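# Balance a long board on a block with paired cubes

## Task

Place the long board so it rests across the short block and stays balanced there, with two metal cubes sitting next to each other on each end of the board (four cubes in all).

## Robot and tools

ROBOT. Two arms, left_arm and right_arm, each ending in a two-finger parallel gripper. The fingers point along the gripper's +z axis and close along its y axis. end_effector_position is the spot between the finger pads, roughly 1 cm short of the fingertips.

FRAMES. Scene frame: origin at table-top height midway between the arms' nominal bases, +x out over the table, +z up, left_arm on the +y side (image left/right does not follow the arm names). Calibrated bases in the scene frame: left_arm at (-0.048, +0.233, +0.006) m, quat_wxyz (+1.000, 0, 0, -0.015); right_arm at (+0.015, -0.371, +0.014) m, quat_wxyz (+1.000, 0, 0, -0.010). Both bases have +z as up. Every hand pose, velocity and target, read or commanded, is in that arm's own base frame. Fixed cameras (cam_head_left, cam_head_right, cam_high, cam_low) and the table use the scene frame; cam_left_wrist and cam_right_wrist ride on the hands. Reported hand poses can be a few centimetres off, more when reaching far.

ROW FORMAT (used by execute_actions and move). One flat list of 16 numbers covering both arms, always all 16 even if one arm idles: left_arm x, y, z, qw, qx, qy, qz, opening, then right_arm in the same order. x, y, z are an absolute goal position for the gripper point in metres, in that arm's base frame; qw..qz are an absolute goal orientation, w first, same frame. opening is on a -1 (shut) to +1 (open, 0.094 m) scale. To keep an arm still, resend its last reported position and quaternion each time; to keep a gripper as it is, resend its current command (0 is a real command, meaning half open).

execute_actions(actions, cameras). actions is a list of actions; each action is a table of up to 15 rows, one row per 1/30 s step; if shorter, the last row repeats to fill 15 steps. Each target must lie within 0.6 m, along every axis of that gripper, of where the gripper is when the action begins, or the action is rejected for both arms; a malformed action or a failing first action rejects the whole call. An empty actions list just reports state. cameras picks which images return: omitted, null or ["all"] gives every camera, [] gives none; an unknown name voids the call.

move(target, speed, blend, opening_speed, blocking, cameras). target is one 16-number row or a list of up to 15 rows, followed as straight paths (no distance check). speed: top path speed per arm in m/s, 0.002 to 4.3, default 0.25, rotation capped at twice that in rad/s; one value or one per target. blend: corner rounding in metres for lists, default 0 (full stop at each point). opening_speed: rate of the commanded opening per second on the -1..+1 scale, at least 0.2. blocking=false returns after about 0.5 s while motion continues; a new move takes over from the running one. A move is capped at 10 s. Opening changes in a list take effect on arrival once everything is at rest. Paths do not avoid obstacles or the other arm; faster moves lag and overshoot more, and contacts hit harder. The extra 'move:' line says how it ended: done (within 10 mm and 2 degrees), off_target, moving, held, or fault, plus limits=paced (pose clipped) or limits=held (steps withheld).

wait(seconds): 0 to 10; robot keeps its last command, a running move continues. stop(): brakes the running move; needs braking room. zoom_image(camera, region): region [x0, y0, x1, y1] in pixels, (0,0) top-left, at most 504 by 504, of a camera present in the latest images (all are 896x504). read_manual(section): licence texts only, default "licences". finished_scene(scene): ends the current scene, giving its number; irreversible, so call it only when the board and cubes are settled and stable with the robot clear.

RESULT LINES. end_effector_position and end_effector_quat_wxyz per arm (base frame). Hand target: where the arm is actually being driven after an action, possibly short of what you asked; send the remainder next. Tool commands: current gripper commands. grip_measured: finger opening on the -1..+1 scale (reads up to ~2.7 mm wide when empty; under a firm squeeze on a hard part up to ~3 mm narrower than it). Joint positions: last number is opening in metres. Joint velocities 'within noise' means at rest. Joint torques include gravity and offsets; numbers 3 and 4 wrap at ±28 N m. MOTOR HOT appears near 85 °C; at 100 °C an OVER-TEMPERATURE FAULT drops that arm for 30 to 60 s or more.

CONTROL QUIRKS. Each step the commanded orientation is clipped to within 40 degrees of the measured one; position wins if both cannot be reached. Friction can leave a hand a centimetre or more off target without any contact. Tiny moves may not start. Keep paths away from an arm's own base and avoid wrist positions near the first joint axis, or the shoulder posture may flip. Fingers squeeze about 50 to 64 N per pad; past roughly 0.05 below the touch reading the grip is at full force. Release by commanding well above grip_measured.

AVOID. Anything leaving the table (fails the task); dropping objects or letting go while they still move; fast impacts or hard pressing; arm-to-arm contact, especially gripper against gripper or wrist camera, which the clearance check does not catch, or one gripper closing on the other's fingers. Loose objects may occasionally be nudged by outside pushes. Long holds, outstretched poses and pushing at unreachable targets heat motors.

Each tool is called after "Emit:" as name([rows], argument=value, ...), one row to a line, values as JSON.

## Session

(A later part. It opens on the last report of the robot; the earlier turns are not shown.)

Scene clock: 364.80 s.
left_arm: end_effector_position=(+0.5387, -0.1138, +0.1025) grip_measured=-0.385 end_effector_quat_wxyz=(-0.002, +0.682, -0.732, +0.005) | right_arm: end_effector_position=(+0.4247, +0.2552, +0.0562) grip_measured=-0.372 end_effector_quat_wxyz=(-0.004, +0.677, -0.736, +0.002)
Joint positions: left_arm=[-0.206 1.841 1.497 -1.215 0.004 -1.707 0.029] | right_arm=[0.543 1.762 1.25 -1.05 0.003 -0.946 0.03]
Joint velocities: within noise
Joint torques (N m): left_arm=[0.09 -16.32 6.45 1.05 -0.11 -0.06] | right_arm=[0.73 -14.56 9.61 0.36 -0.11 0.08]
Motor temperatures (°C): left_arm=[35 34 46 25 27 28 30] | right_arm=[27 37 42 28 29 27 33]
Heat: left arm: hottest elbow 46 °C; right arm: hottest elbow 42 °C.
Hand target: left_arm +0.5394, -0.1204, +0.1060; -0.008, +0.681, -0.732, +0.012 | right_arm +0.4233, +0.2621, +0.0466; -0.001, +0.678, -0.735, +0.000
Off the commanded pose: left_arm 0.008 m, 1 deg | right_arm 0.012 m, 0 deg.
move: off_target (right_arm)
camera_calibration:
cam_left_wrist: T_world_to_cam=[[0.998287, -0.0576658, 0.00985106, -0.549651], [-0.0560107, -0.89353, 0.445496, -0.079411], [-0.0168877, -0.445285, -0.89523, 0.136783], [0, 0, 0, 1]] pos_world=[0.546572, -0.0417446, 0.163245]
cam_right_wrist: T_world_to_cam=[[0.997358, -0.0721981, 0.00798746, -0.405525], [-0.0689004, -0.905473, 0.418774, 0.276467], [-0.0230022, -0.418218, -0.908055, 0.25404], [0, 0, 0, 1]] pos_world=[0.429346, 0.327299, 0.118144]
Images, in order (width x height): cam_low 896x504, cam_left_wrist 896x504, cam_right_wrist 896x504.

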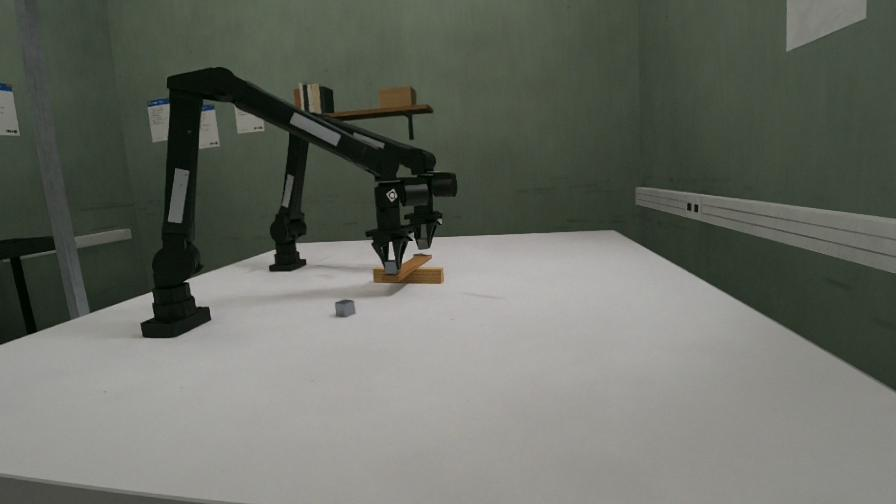

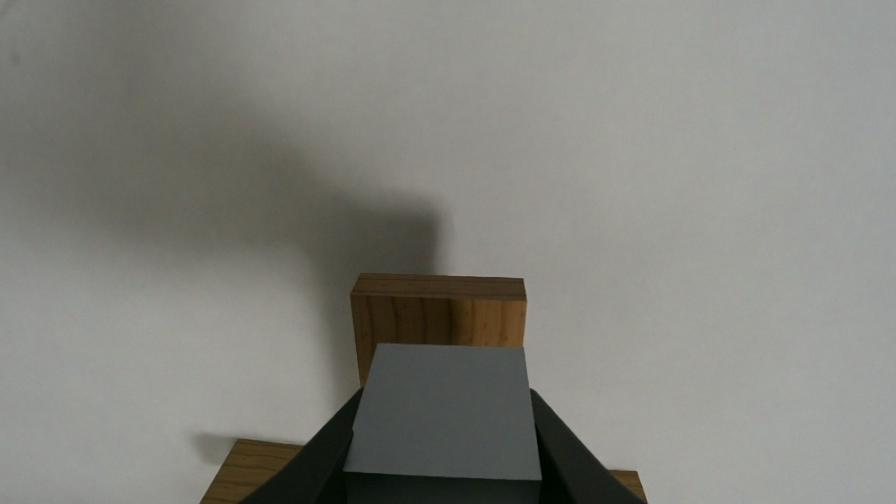

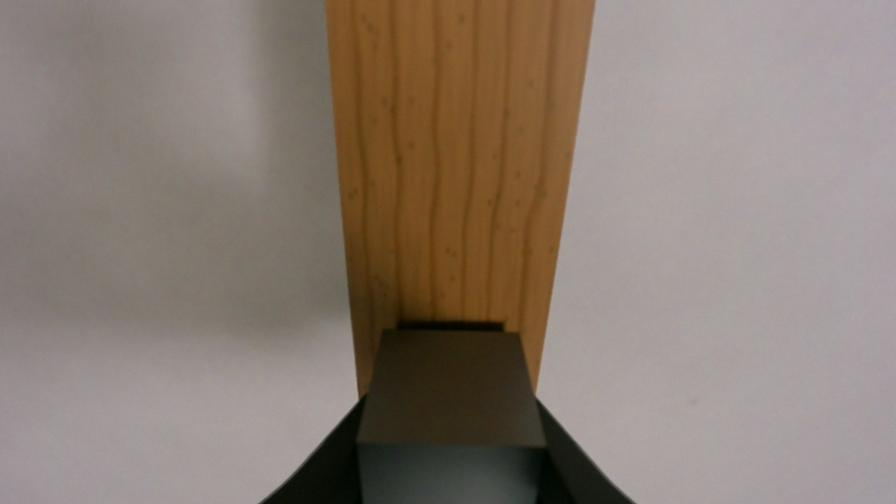

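Emit:
move([
  [0.5365, -0.1205, 0.091, 0.004, -0.6814, 0.7319, -0.006, -0.6, 0.4235, 0.2623, 0.0435, 0.0, 0.6775, -0.7355, 0.0, -0.6],
], speed=0.04, cameras=["cam_low", "cam_left_wrist", "cam_right_wrist"])

Emit:
zoom_image(camera="cam_low", region=[370, 225, 460, 290])

Scene clock: 371.90 s.
left_arm: end_effector_position=(+0.5361, -0.1138, +0.0953) grip_measured=-0.385 end_effector_quat_wxyz=(-0.002, +0.682, -0.732, +0.006) | right_arm: end_effector_position=(+0.4253, +0.2557, +0.0539) grip_measured=-0.372 end_effector_quat_wxyz=(-0.004, +0.677, -0.736, +0.002)
Joint positions: left_arm=[-0.207 1.841 1.477 -1.195 0.003 -1.708 0.029] | right_arm=[0.543 1.767 1.25 -1.045 0.002 -0.946 0.03]
Joint velocities: within noise
Joint torques (N m): left_arm=[0.73 -14.86 6.56 0.98 -0.09 -0.03] | right_arm=[0.67 -14.56 9.43 0.4 -0.11 0.08]
Motor temperatures (°C): left_arm=[35 34 45 25 27 28 30] | right_arm=[27 37 42 28 29 27 33]
Heat: left arm: hottest elbow 45 °C; right arm: hottest elbow 42 °C.
Hand target: left_arm +0.5364, -0.1205, +0.0910; -0.004, +0.681, -0.732, +0.006 | right_arm +0.4233, +0.2621, +0.0437; +0.000, +0.678, -0.735, +0.000
Off the commanded pose: left_arm 0.008 m, 0 deg | right_arm 0.012 m, 0 deg.
move: off_target (right_arm)
camera_calibration:
cam_left_wrist: T_world_to_cam=[[0.998282, -0.0576779, 0.0102797, -0.546951], [-0.0562186, -0.893686, 0.445157, -0.0762401], [-0.0164889, -0.44497, -0.895393, 0.130205], [0, 0, 0, 1]] pos_world=[0.543872, -0.0417443, 0.156146]
cam_right_wrist: T_world_to_cam=[[0.99736, -0.0722332, 0.00744474, -0.406101], [-0.0687066, -0.905511, 0.418723, 0.277817], [-0.0235044, -0.418129, -0.908083, 0.252234], [0, 0, 0, 1]] pos_world=[0.430046, 0.327699, 0.115745]
Images, in order (width x height): cam_low 896x504, cam_left_wrist 896x504, cam_right_wrist 896x504.

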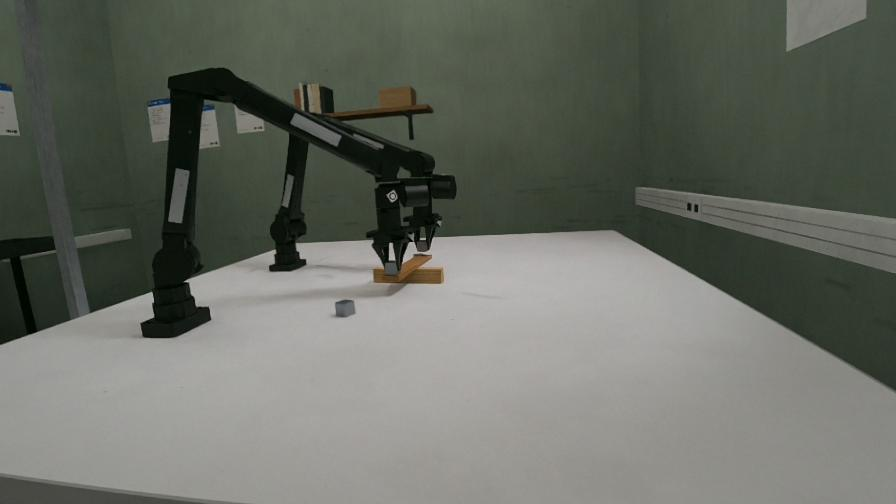

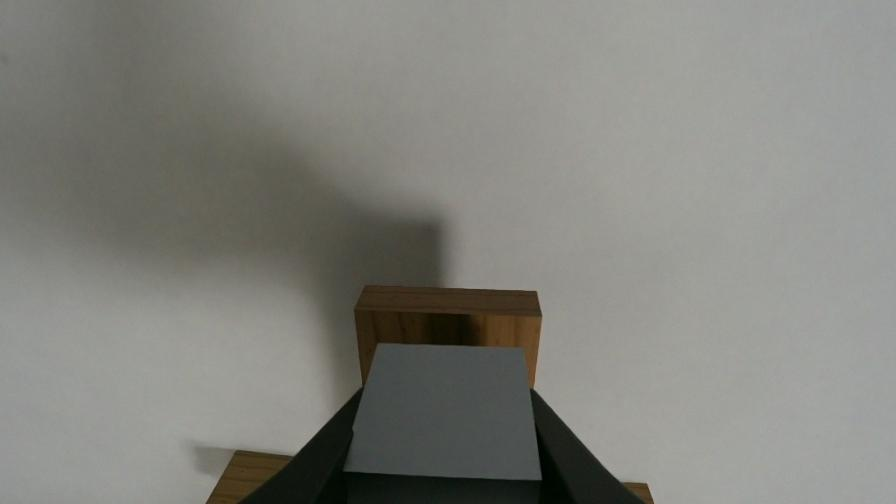

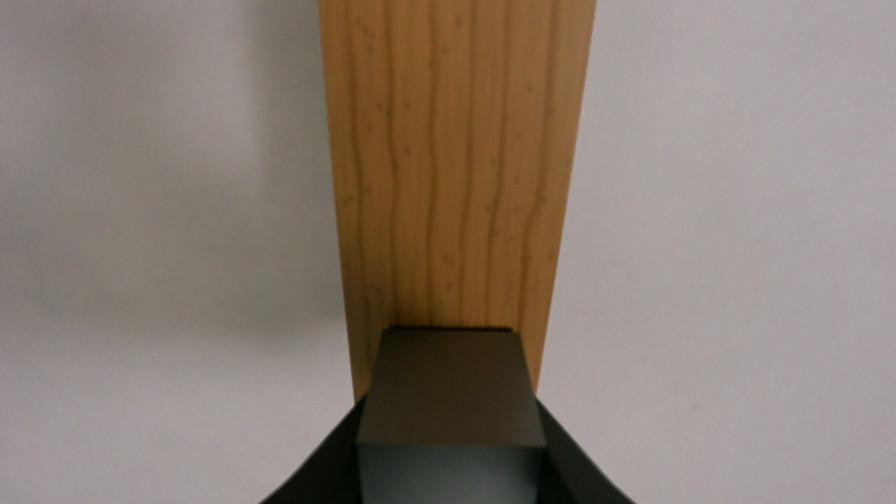

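Scaled by 5.600.

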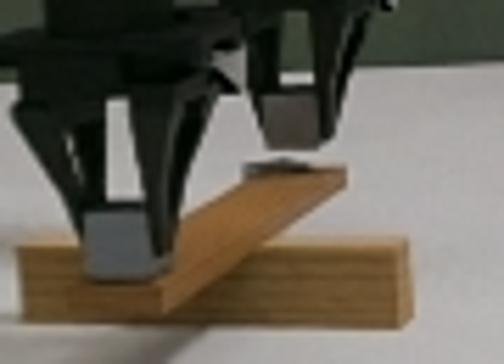

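Emit:
move([
  [0.5365, -0.1205, 0.080, 0.002, -0.6814, 0.7319, -0.003, -0.6, 0.4235, 0.2623, 0.0425, 0.0, 0.6775, -0.7355, 0.0, -0.6],
], speed=0.04, cameras=["cam_low", "cam_left_wrist", "cam_right_wrist"])

Emit:
zoom_image(camera="cam_low", region=[370, 225, 460, 290])

Scene clock: 378.27 s.
left_arm: end_effector_position=(+0.5360, -0.1137, +0.0849) grip_measured=-0.385 end_effector_quat_wxyz=(+0.000, +0.682, -0.731, +0.003) | right_arm: end_effector_position=(+0.4258, +0.2559, +0.0535) grip_measured=-0.372 end_effector_quat_wxyz=(-0.005, +0.677, -0.736, +0.002)
Joint positions: left_arm=[-0.207 1.855 1.467 -1.178 0.003 -1.708 0.029] | right_arm=[0.543 1.768 1.25 -1.043 0.002 -0.946 0.03]
Joint velocities: within noise
Joint torques (N m): left_arm=[0.67 -15.09 6.41 1.03 -0.1 -0.08] | right_arm=[0.67 -14.56 9.32 0.39 -0.1 0.08]
Motor temperatures (°C): left_arm=[35 34 45 25 27 28 31] | right_arm=[27 36 42 28 29 27 33]
Heat: left arm: hottest elbow 45 °C; right arm: hottest elbow 42 °C.
Hand target: left_arm +0.5364, -0.1204, +0.0801; -0.002, +0.681, -0.732, +0.003 | right_arm +0.4233, +0.2620, +0.0427; +0.000, +0.678, -0.735, +0.000
Off the commanded pose: left_arm 0.008 m, 0 deg | right_arm 0.013 m, 1 deg.
move: off_target (right_arm)
camera_calibration:
cam_left_wrist: T_world_to_cam=[[0.998346, -0.0573369, 0.00425623, -0.546282], [-0.0532606, -0.894404, 0.444077, -0.0731119], [-0.0216552, -0.443569, -0.895978, 0.123929], [0, 0, 0, 1]] pos_world=[0.544168, -0.0417423, 0.145831]
cam_right_wrist: T_world_to_cam=[[0.997347, -0.0722685, 0.00872437, -0.406515], [-0.0692935, -0.905838, 0.417919, 0.278555], [-0.0222995, -0.417415, -0.908442, 0.251432], [0, 0, 0, 1]] pos_world=[0.430345, 0.327899, 0.115544]
Images, in order (width x height): cam_low 896x504, cam_left_wrist 896x504, cam_right_wrist 896x504.

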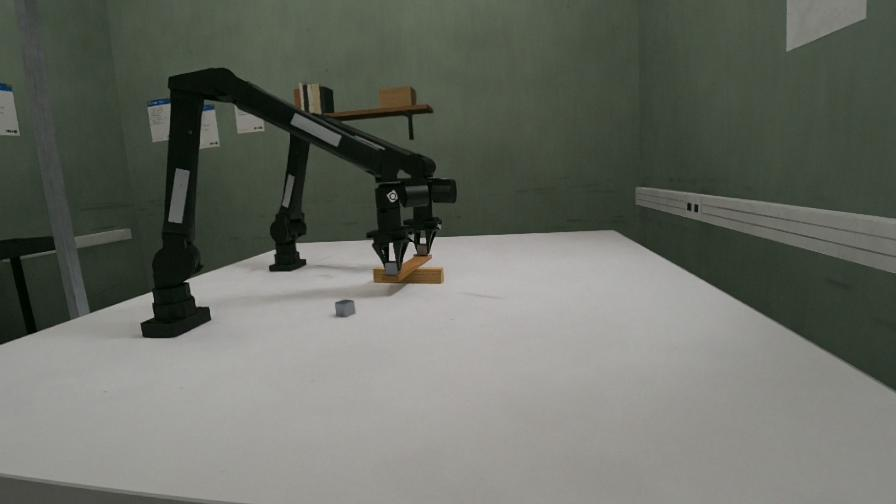

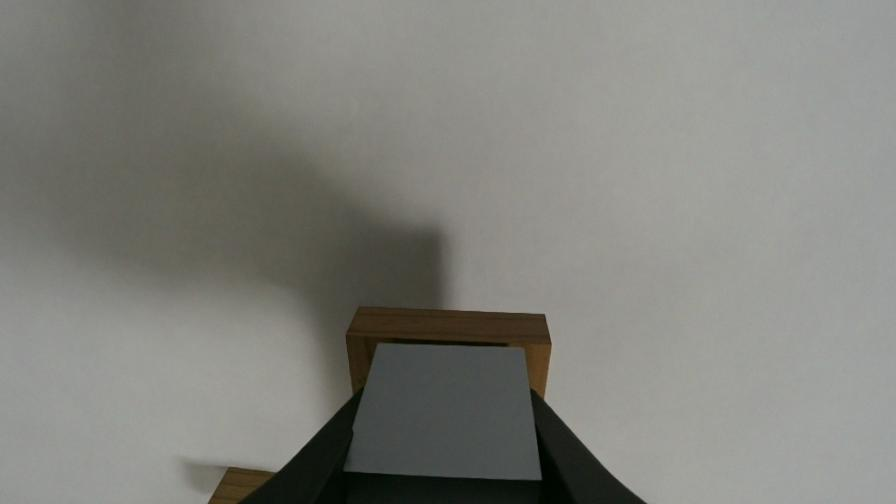

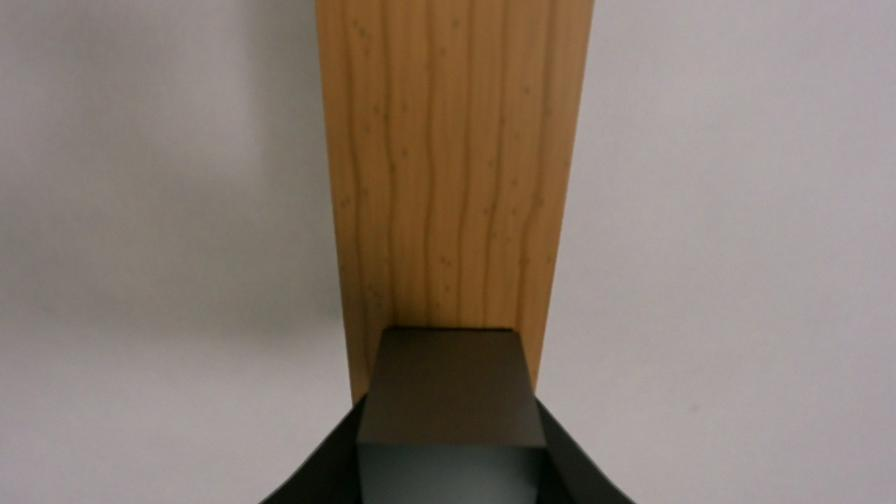

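Scaled by 5.600.

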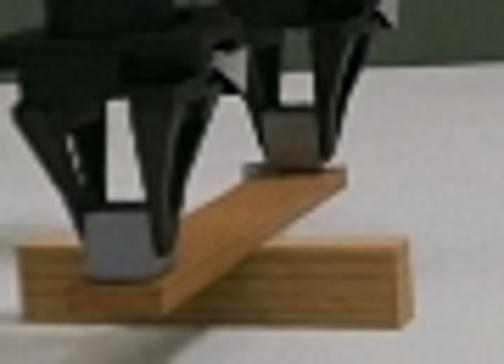

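Emit:
move([
  [0.5365, -0.1220, 0.0760, 0.002, -0.6814, 0.7319, -0.003, -0.6, 0.4235, 0.2623, 0.0425, 0.0, 0.6775, -0.7355, 0.0, -0.6],
], speed=0.03, cameras=["cam_low", "cam_left_wrist", "cam_right_wrist"])

Emit:
zoom_image(camera="cam_low", region=[370, 225, 460, 290])

Scene clock: 385.87 s.
left_arm: end_effector_position=(+0.5377, -0.1156, +0.0834) grip_measured=-0.385 end_effector_quat_wxyz=(-0.002, +0.682, -0.732, +0.005) | right_arm: end_effector_position=(+0.4258, +0.2560, +0.0535) grip_measured=-0.372 end_effector_quat_wxyz=(-0.005, +0.677, -0.736, +0.002)
Joint positions: left_arm=[-0.21 1.858 1.467 -1.17 0.003 -1.71 0.029] | right_arm=[0.543 1.768 1.25 -1.042 0.002 -0.946 0.03]
Joint velocities: within noise
Joint torques (N m): left_arm=[-0.09 -15.62 5.89 0.99 -0.09 -0.02] | right_arm=[0.62 -14.56 9.33 0.39 -0.1 0.08]
Motor temperatures (°C): left_arm=[35 34 45 25 27 28 31] | right_arm=[27 37 42 28 29 27 33]
Heat: left arm: hottest elbow 45 °C; right arm: hottest elbow 42 °C.
Hand target: left_arm +0.5364, -0.1218, +0.0761; -0.002, +0.681, -0.732, +0.003 | right_arm +0.4234, +0.2620, +0.0427; +0.000, +0.678, -0.735, +0.000
Off the commanded pose: left_arm 0.010 m, 0 deg | right_arm 0.013 m, 1 deg.
move: off_target (right_arm)
camera_calibration:
cam_left_wrist: T_world_to_cam=[[0.998283, -0.0577182, 0.00994569, -0.548483], [-0.056111, -0.893825, 0.444892, -0.0724875], [-0.0167887, -0.444686, -0.895529, 0.11897], [0, 0, 0, 1]] pos_world=[0.545472, -0.0435442, 0.144245]
cam_right_wrist: T_world_to_cam=[[0.997346, -0.0722399, 0.00902446, -0.406651], [-0.0693981, -0.905932, 0.417697, 0.278754], [-0.0219989, -0.417215, -0.908541, 0.251292], [0, 0, 0, 1]] pos_world=[0.430445, 0.327999, 0.115544]
Images, in order (width x height): cam_low 896x504, cam_left_wrist 896x504, cam_right_wrist 896x504.

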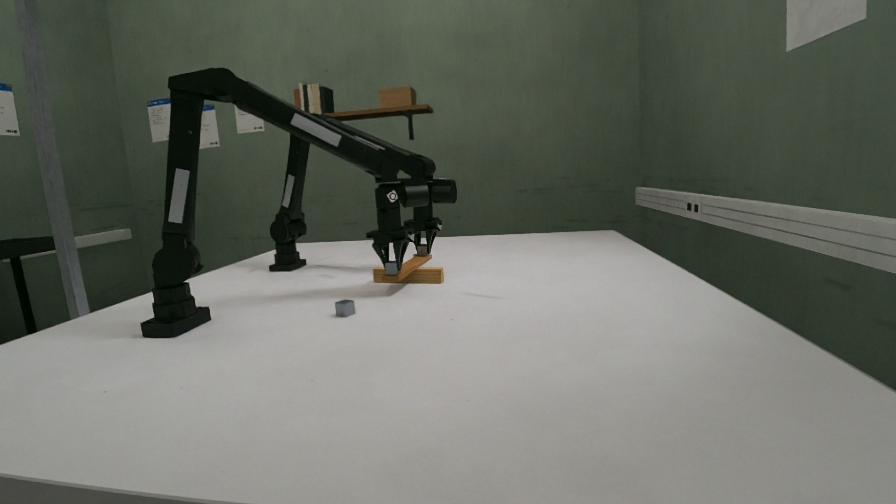

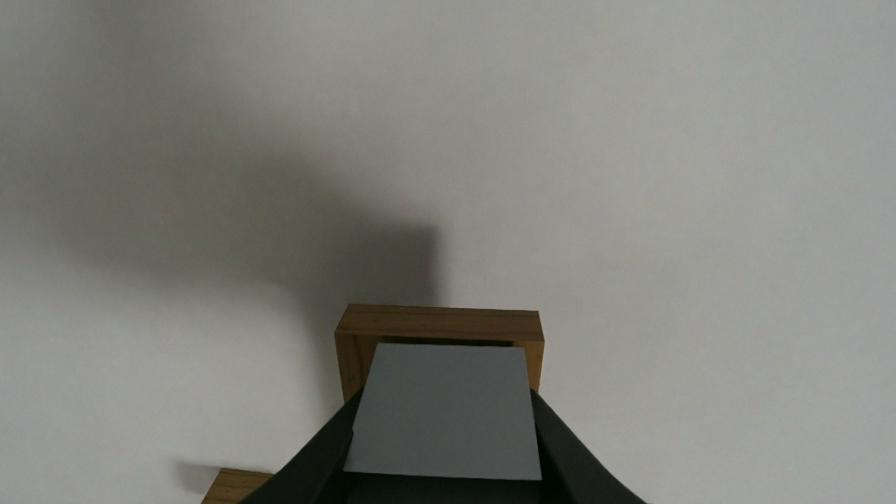

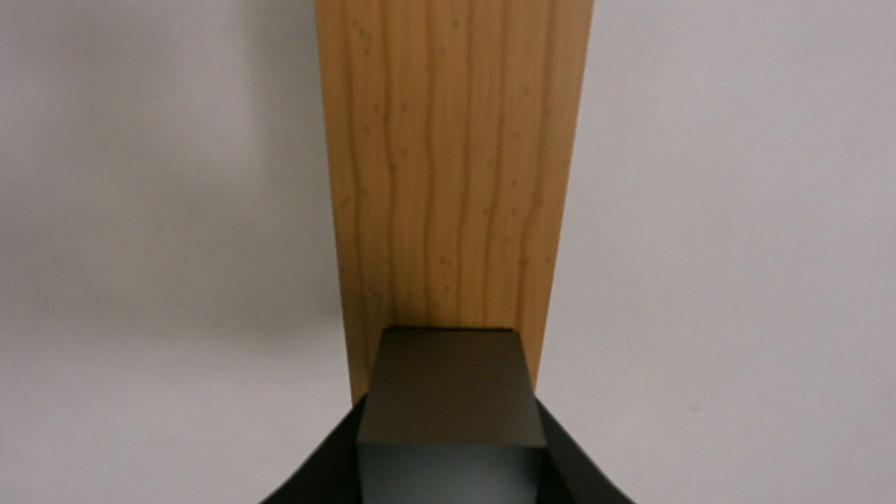

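Scaled by 5.600.

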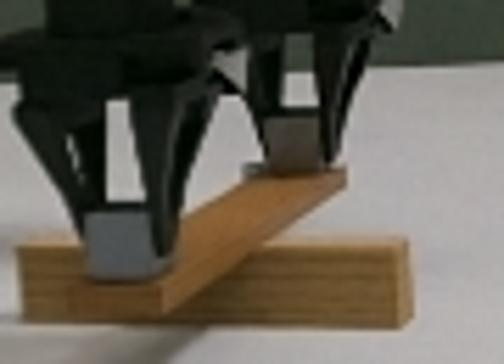

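Emit:
move([
  [0.5340, -0.1220, 0.0730, 0.001, -0.6814, 0.7319, -0.001, -0.6, 0.4235, 0.2623, 0.0425, 0.0, 0.6775, -0.7355, 0.0, -0.6],
  [0.5345, -0.1220, 0.0760, 0.001, -0.6814, 0.7319, -0.001, 0.2, 0.4235, 0.2623, 0.0425, 0.0, 0.6775, -0.7355, 0.0, -0.6],
], speed=0.03, opening_speed=0.4, cameras=["cam_low", "cam_left_wrist", "cam_right_wrist"])

Emit:
zoom_image(camera="cam_low", region=[370, 225, 460, 290])

Scene clock: 392.77 s.
left_arm: end_effector_position=(+0.5349, -0.1155, +0.0803) grip_measured=+0.197 end_effector_quat_wxyz=(-0.001, +0.682, -0.731, +0.003) | right_arm: end_effector_position=(+0.4258, +0.2561, +0.0535) grip_measured=-0.372 end_effector_quat_wxyz=(-0.005, +0.677, -0.736, +0.002)
Joint positions: left_arm=[-0.211 1.858 1.459 -1.167 0.002 -1.712 0.056] | right_arm=[0.543 1.768 1.25 -1.042 0.002 -0.946 0.03]
Joint velocities: within noise
Joint torques (N m): left_arm=[0.26 -15.97 6.28 0.75 -0.16 -0.11] | right_arm=[0.62 -14.56 9.33 0.4 -0.1 0.08]
Motor temperatures (°C): left_arm=[35 34 44 25 27 28 31] | right_arm=[27 37 42 28 29 27 33]
Heat: left arm: hottest elbow 44 °C; right arm: hottest elbow 42 °C.
Hand target: left_arm +0.5344, -0.1220, +0.0761; -0.001, +0.681, -0.732, +0.001 | right_arm +0.4233, +0.2621, +0.0427; +0.000, +0.678, -0.735, +0.000
Off the commanded pose: left_arm 0.008 m, 0 deg | right_arm 0.013 m, 1 deg.
move: off_target (right_arm)
camera_calibration:
cam_left_wrist: T_world_to_cam=[[0.998347, -0.057333, 0.00398639, -0.54513], [-0.0531538, -0.894744, 0.443405, -0.0727203], [-0.0218549, -0.442884, -0.896312, 0.119169], [0, 0, 0, 1]] pos_world=[0.542968, -0.0435418, 0.14123]
cam_right_wrist: T_world_to_cam=[[0.997349, -0.0722332, 0.00877586, -0.406526], [-0.0692949, -0.906065, 0.417426, 0.278778], [-0.0222005, -0.416927, -0.908669, 0.251297], [0, 0, 0, 1]] pos_world=[0.430345, 0.327999, 0.115544]
Images, in order (width x height): cam_low 896x504, cam_left_wrist 896x504, cam_right_wrist 896x504.

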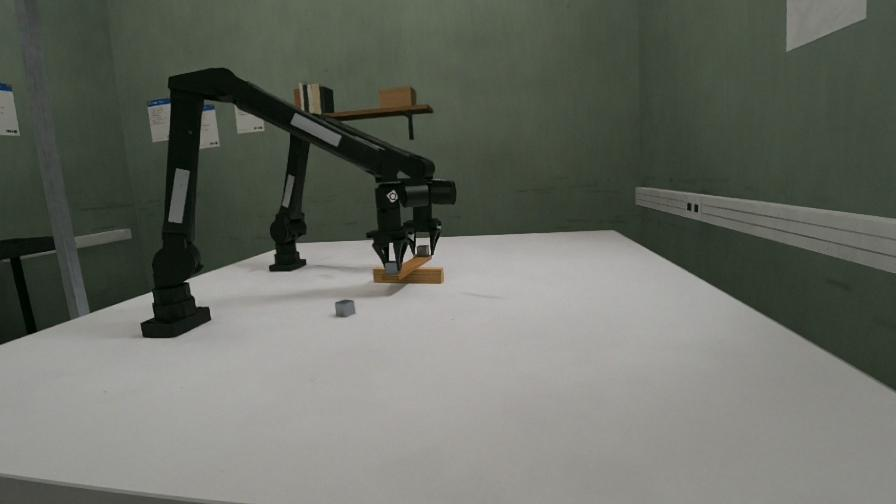

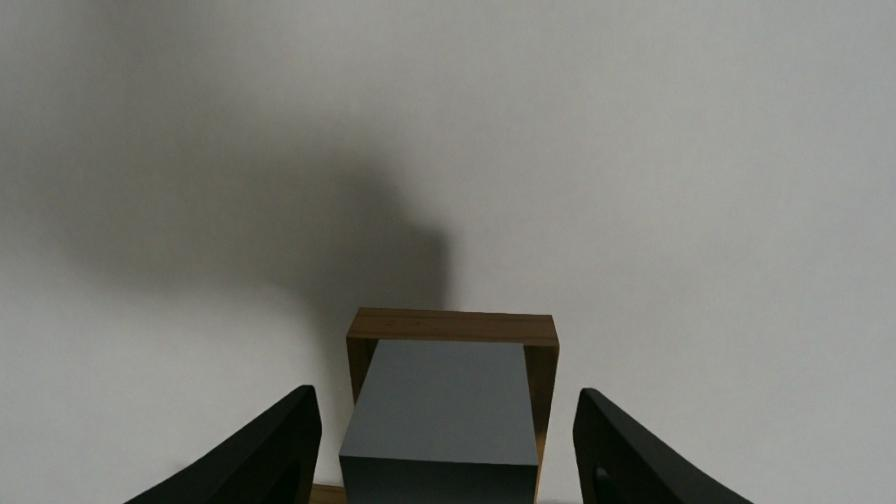

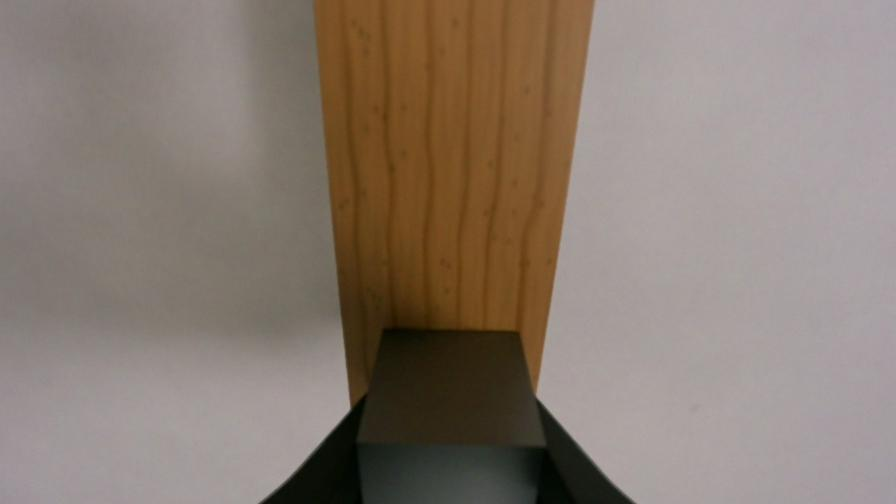

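Scaled by 5.600.

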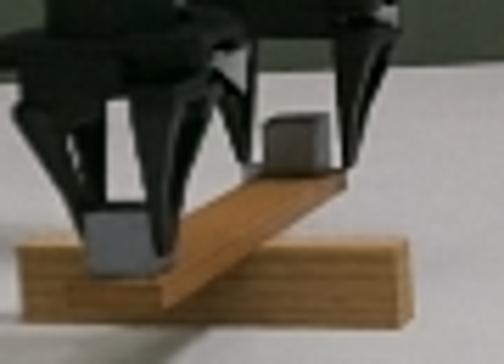

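Emit:
move([
  [0.5345, -0.1220, 0.0780, 0.001, -0.6814, 0.7319, -0.001, 0.4, 0.4240, 0.2623, 0.0455, 0.0, 0.6775, -0.7355, 0.0, -0.6],
  [0.5345, -0.1220, 0.0780, 0.001, -0.6814, 0.7319, -0.001, 0.4, 0.4240, 0.2623, 0.0455, 0.0, 0.6775, -0.7355, 0.0, 0.3],
], speed=0.03, opening_speed=0.4, cameras=["cam_low", "cam_left_wrist", "cam_right_wrist"])

Emit:
zoom_image(camera="cam_low", region=[370, 225, 460, 290])

Scene clock: 400.70 s.
left_arm: end_effector_position=(+0.5349, -0.1155, +0.0803) grip_measured=+0.398 end_effector_quat_wxyz=(-0.001, +0.682, -0.731, +0.003) | right_arm: end_effector_position=(+0.4258, +0.2561, +0.0535) grip_measured=+0.296 end_effector_quat_wxyz=(-0.005, +0.677, -0.736, +0.002)
Joint positions: left_arm=[-0.211 1.858 1.459 -1.167 0.002 -1.712 0.066] | right_arm=[0.543 1.768 1.25 -1.042 0.002 -0.946 0.061]
Joint velocities: within noise
Joint torques (N m): left_arm=[0.38 -14.97 6.46 0.61 -0.09 -0.03] | right_arm=[0.67 -14.8 9.76 0.12 -0.1 0.07]
Motor temperatures (°C): left_arm=[35 34 45 25 27 28 30] | right_arm=[27 37 42 28 29 27 33]
Heat: left arm: hottest elbow 45 °C; right arm: hottest elbow 42 °C.
Hand target: left_arm +0.5344, -0.1220, +0.0781; -0.001, +0.681, -0.732, +0.001 | right_arm +0.4239, +0.2622, +0.0457; +0.000, +0.678, -0.735, +0.000
Off the commanded pose: left_arm 0.007 m, 0 deg | right_arm 0.010 m, 1 deg.
move: done
camera_calibration:
cam_left_wrist: T_world_to_cam=[[0.998347, -0.057333, 0.00398639, -0.54513], [-0.0531538, -0.894744, 0.443405, -0.0727203], [-0.0218549, -0.442884, -0.896312, 0.119169], [0, 0, 0, 1]] pos_world=[0.542968, -0.0435418, 0.14123]
cam_right_wrist: T_world_to_cam=[[0.997349, -0.0722332, 0.00877586, -0.406526], [-0.0692949, -0.906065, 0.417426, 0.278778], [-0.0222005, -0.416927, -0.908669, 0.251297], [0, 0, 0, 1]] pos_world=[0.430345, 0.327999, 0.115544]
Images, in order (width x height): cam_low 896x504, cam_left_wrist 896x504, cam_right_wrist 896x504.

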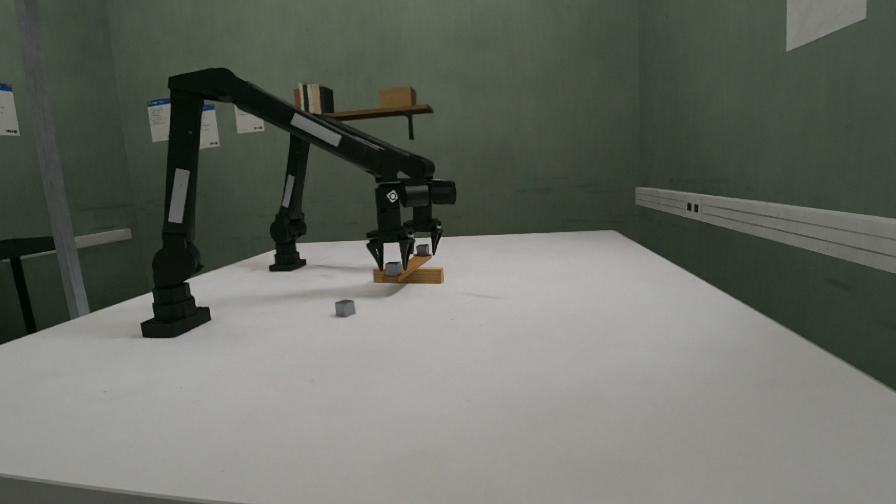

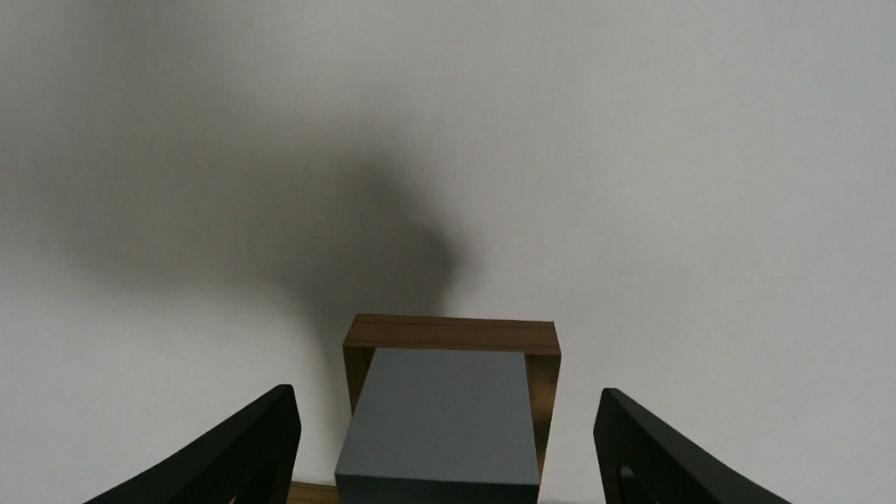

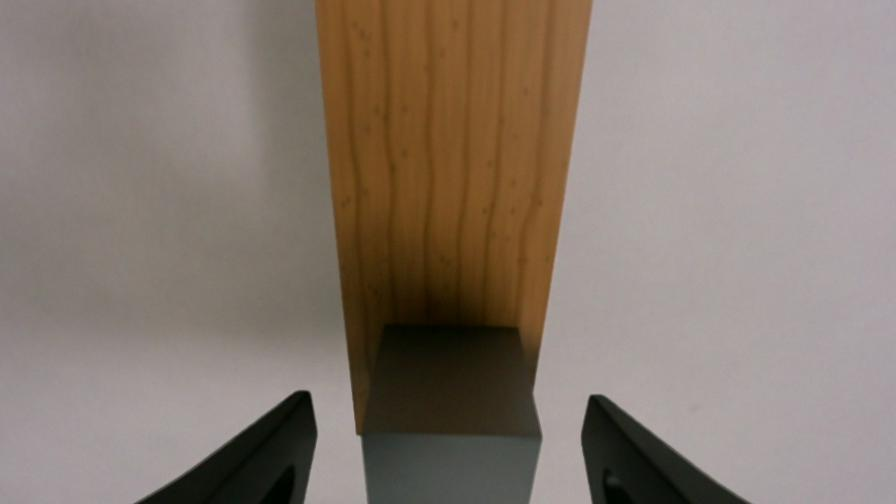

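Scaled by 5.600.

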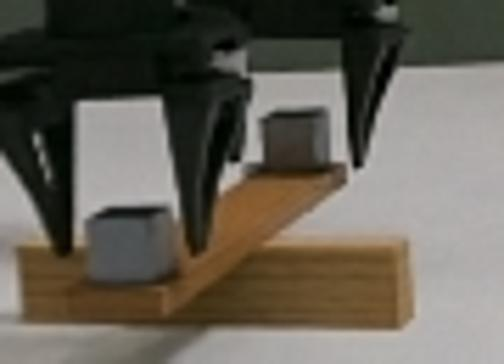

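Emit:
move([
  [0.553, -0.122, 0.115, 0.013, -0.6814, 0.7319, -0.021, 0.5, 0.436, 0.270, 0.085, -0.018, 0.6775, -0.7355, 0.006, 0.4],
  [0.553, -0.120, 0.175, 0.013, -0.6814, 0.7319, -0.021, 0.7, 0.436, 0.268, 0.14, -0.018, 0.6775, -0.7355, 0.006, 0.7],
  [0.486, 0.032, 0.120, 0, -0.4195, 0.9078, 0, 1, 0.364, 0.089, 0.098, 0, 0.5240, -0.8517, 0, 1],
], speed=[0.05, 0.15, 0.25], blend=[0.01, 0.02, 0], cameras=["cam_low", "cam_head_right", "cam_left_wrist", "cam_right_wrist"])

Emit:
zoom_image(camera="cam_head_right", region=[340, 120, 560, 250])

Scene clock: 418.13 s.
left_arm: end_effector_position=(+0.4848, +0.0284, +0.1097) grip_measured=+0.997 end_effector_quat_wxyz=(-0.015, -0.421, +0.907, +0.007) | right_arm: end_effector_position=(+0.3598, +0.0914, +0.0930) grip_measured=+0.997 end_effector_quat_wxyz=(-0.013, -0.532, +0.847, +0.003)
Joint positions: left_arm=[0.059 1.703 1.323 -1.224 -0.003 -0.81 0.094] | right_arm=[0.251 1.438 0.959 -1.119 0.002 -0.87 0.094]
Joint velocities: within noise
Joint torques (N m): left_arm=[1.61 -16.03 6.08 0.99 0.17 0.17] | right_arm=[-1.08 -12.16 9.47 0.31 -0.1 0.03]
Motor temperatures (°C): left_arm=[35 34 45 25 27 28 30] | right_arm=[27 37 42 28 29 27 31]
Heat: left arm: hottest elbow 45 °C; right arm: hottest elbow 42 °C.
Hand target: left_arm +0.4859, +0.0319, +0.1200; +0.000, -0.420, +0.908, +0.000 | right_arm +0.3639, +0.0890, +0.0980; +0.000, -0.524, +0.852, +0.000
Off the commanded pose: left_arm 0.011 m, 2 deg | right_arm 0.007 m, 2 deg.
move: off_target (left_arm); blend cut to 0 m at target 2; target 2's new opening was sent with left_arm's hand 0.032 m and 3 deg from that target; target 3's new opening was sent with left_arm's hand 0.011 m and 2 deg from that target
camera_calibration:
cam_left_wrist: T_world_to_cam=[[0.771333, -0.635876, -0.0265927, -0.357157], [-0.555715, -0.693284, 0.458845, 0.276518], [-0.310205, -0.339145, -0.888118, 0.34411], [0, 0, 0, 1]] pos_world=[0.535897, 0.0813007, 0.169233]
cam_right_wrist: T_world_to_cam=[[0.904819, -0.425307, -0.0204199, -0.284664], [-0.374145, -0.817037, 0.43871, 0.208157], [-0.20327, -0.389313, -0.898397, 0.278707], [0, 0, 0, 1]] pos_world=[0.392103, 0.157507, 0.153256]
Images, in order (width x height): cam_head_right 896x504, cam_low 896x504, cam_left_wrist 896x504, cam_right_wrist 896x504.

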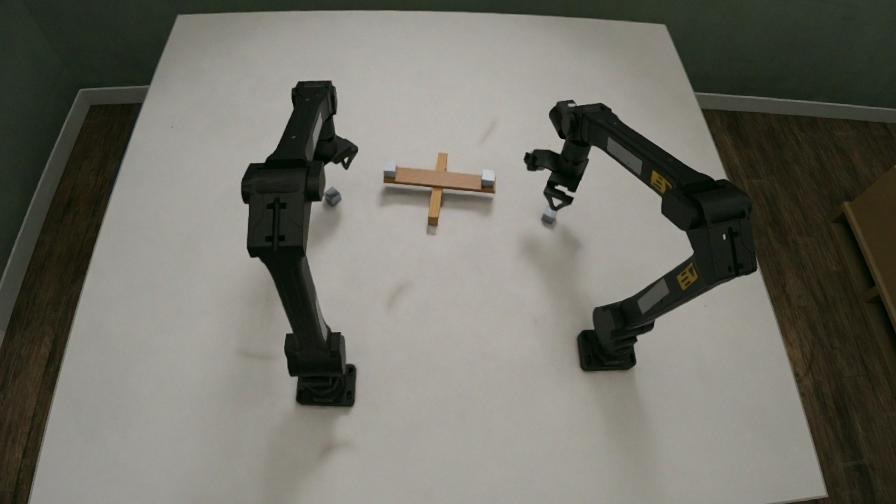

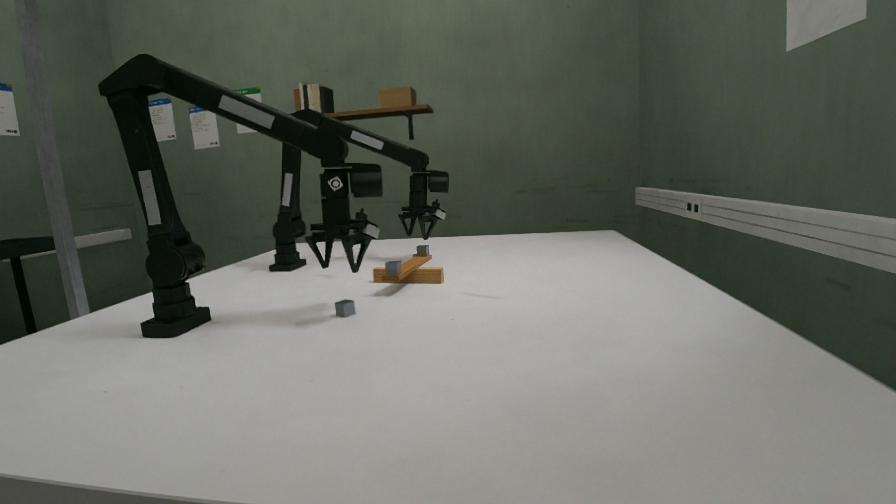

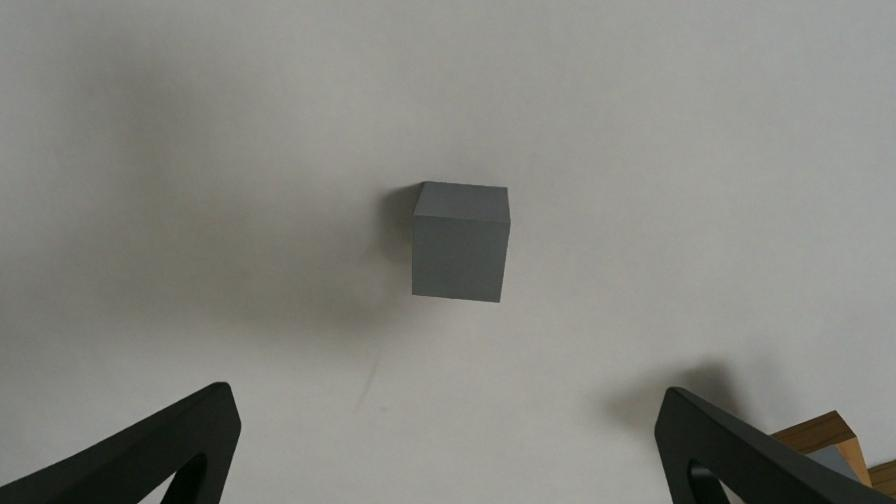

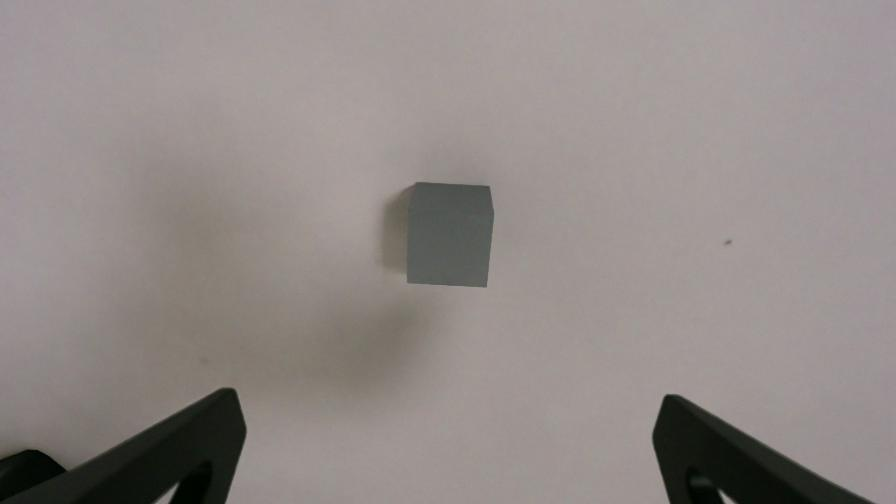

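Scaled by 2.291.

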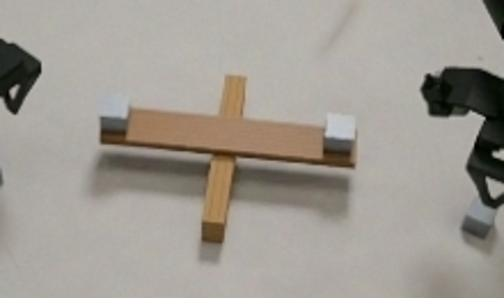

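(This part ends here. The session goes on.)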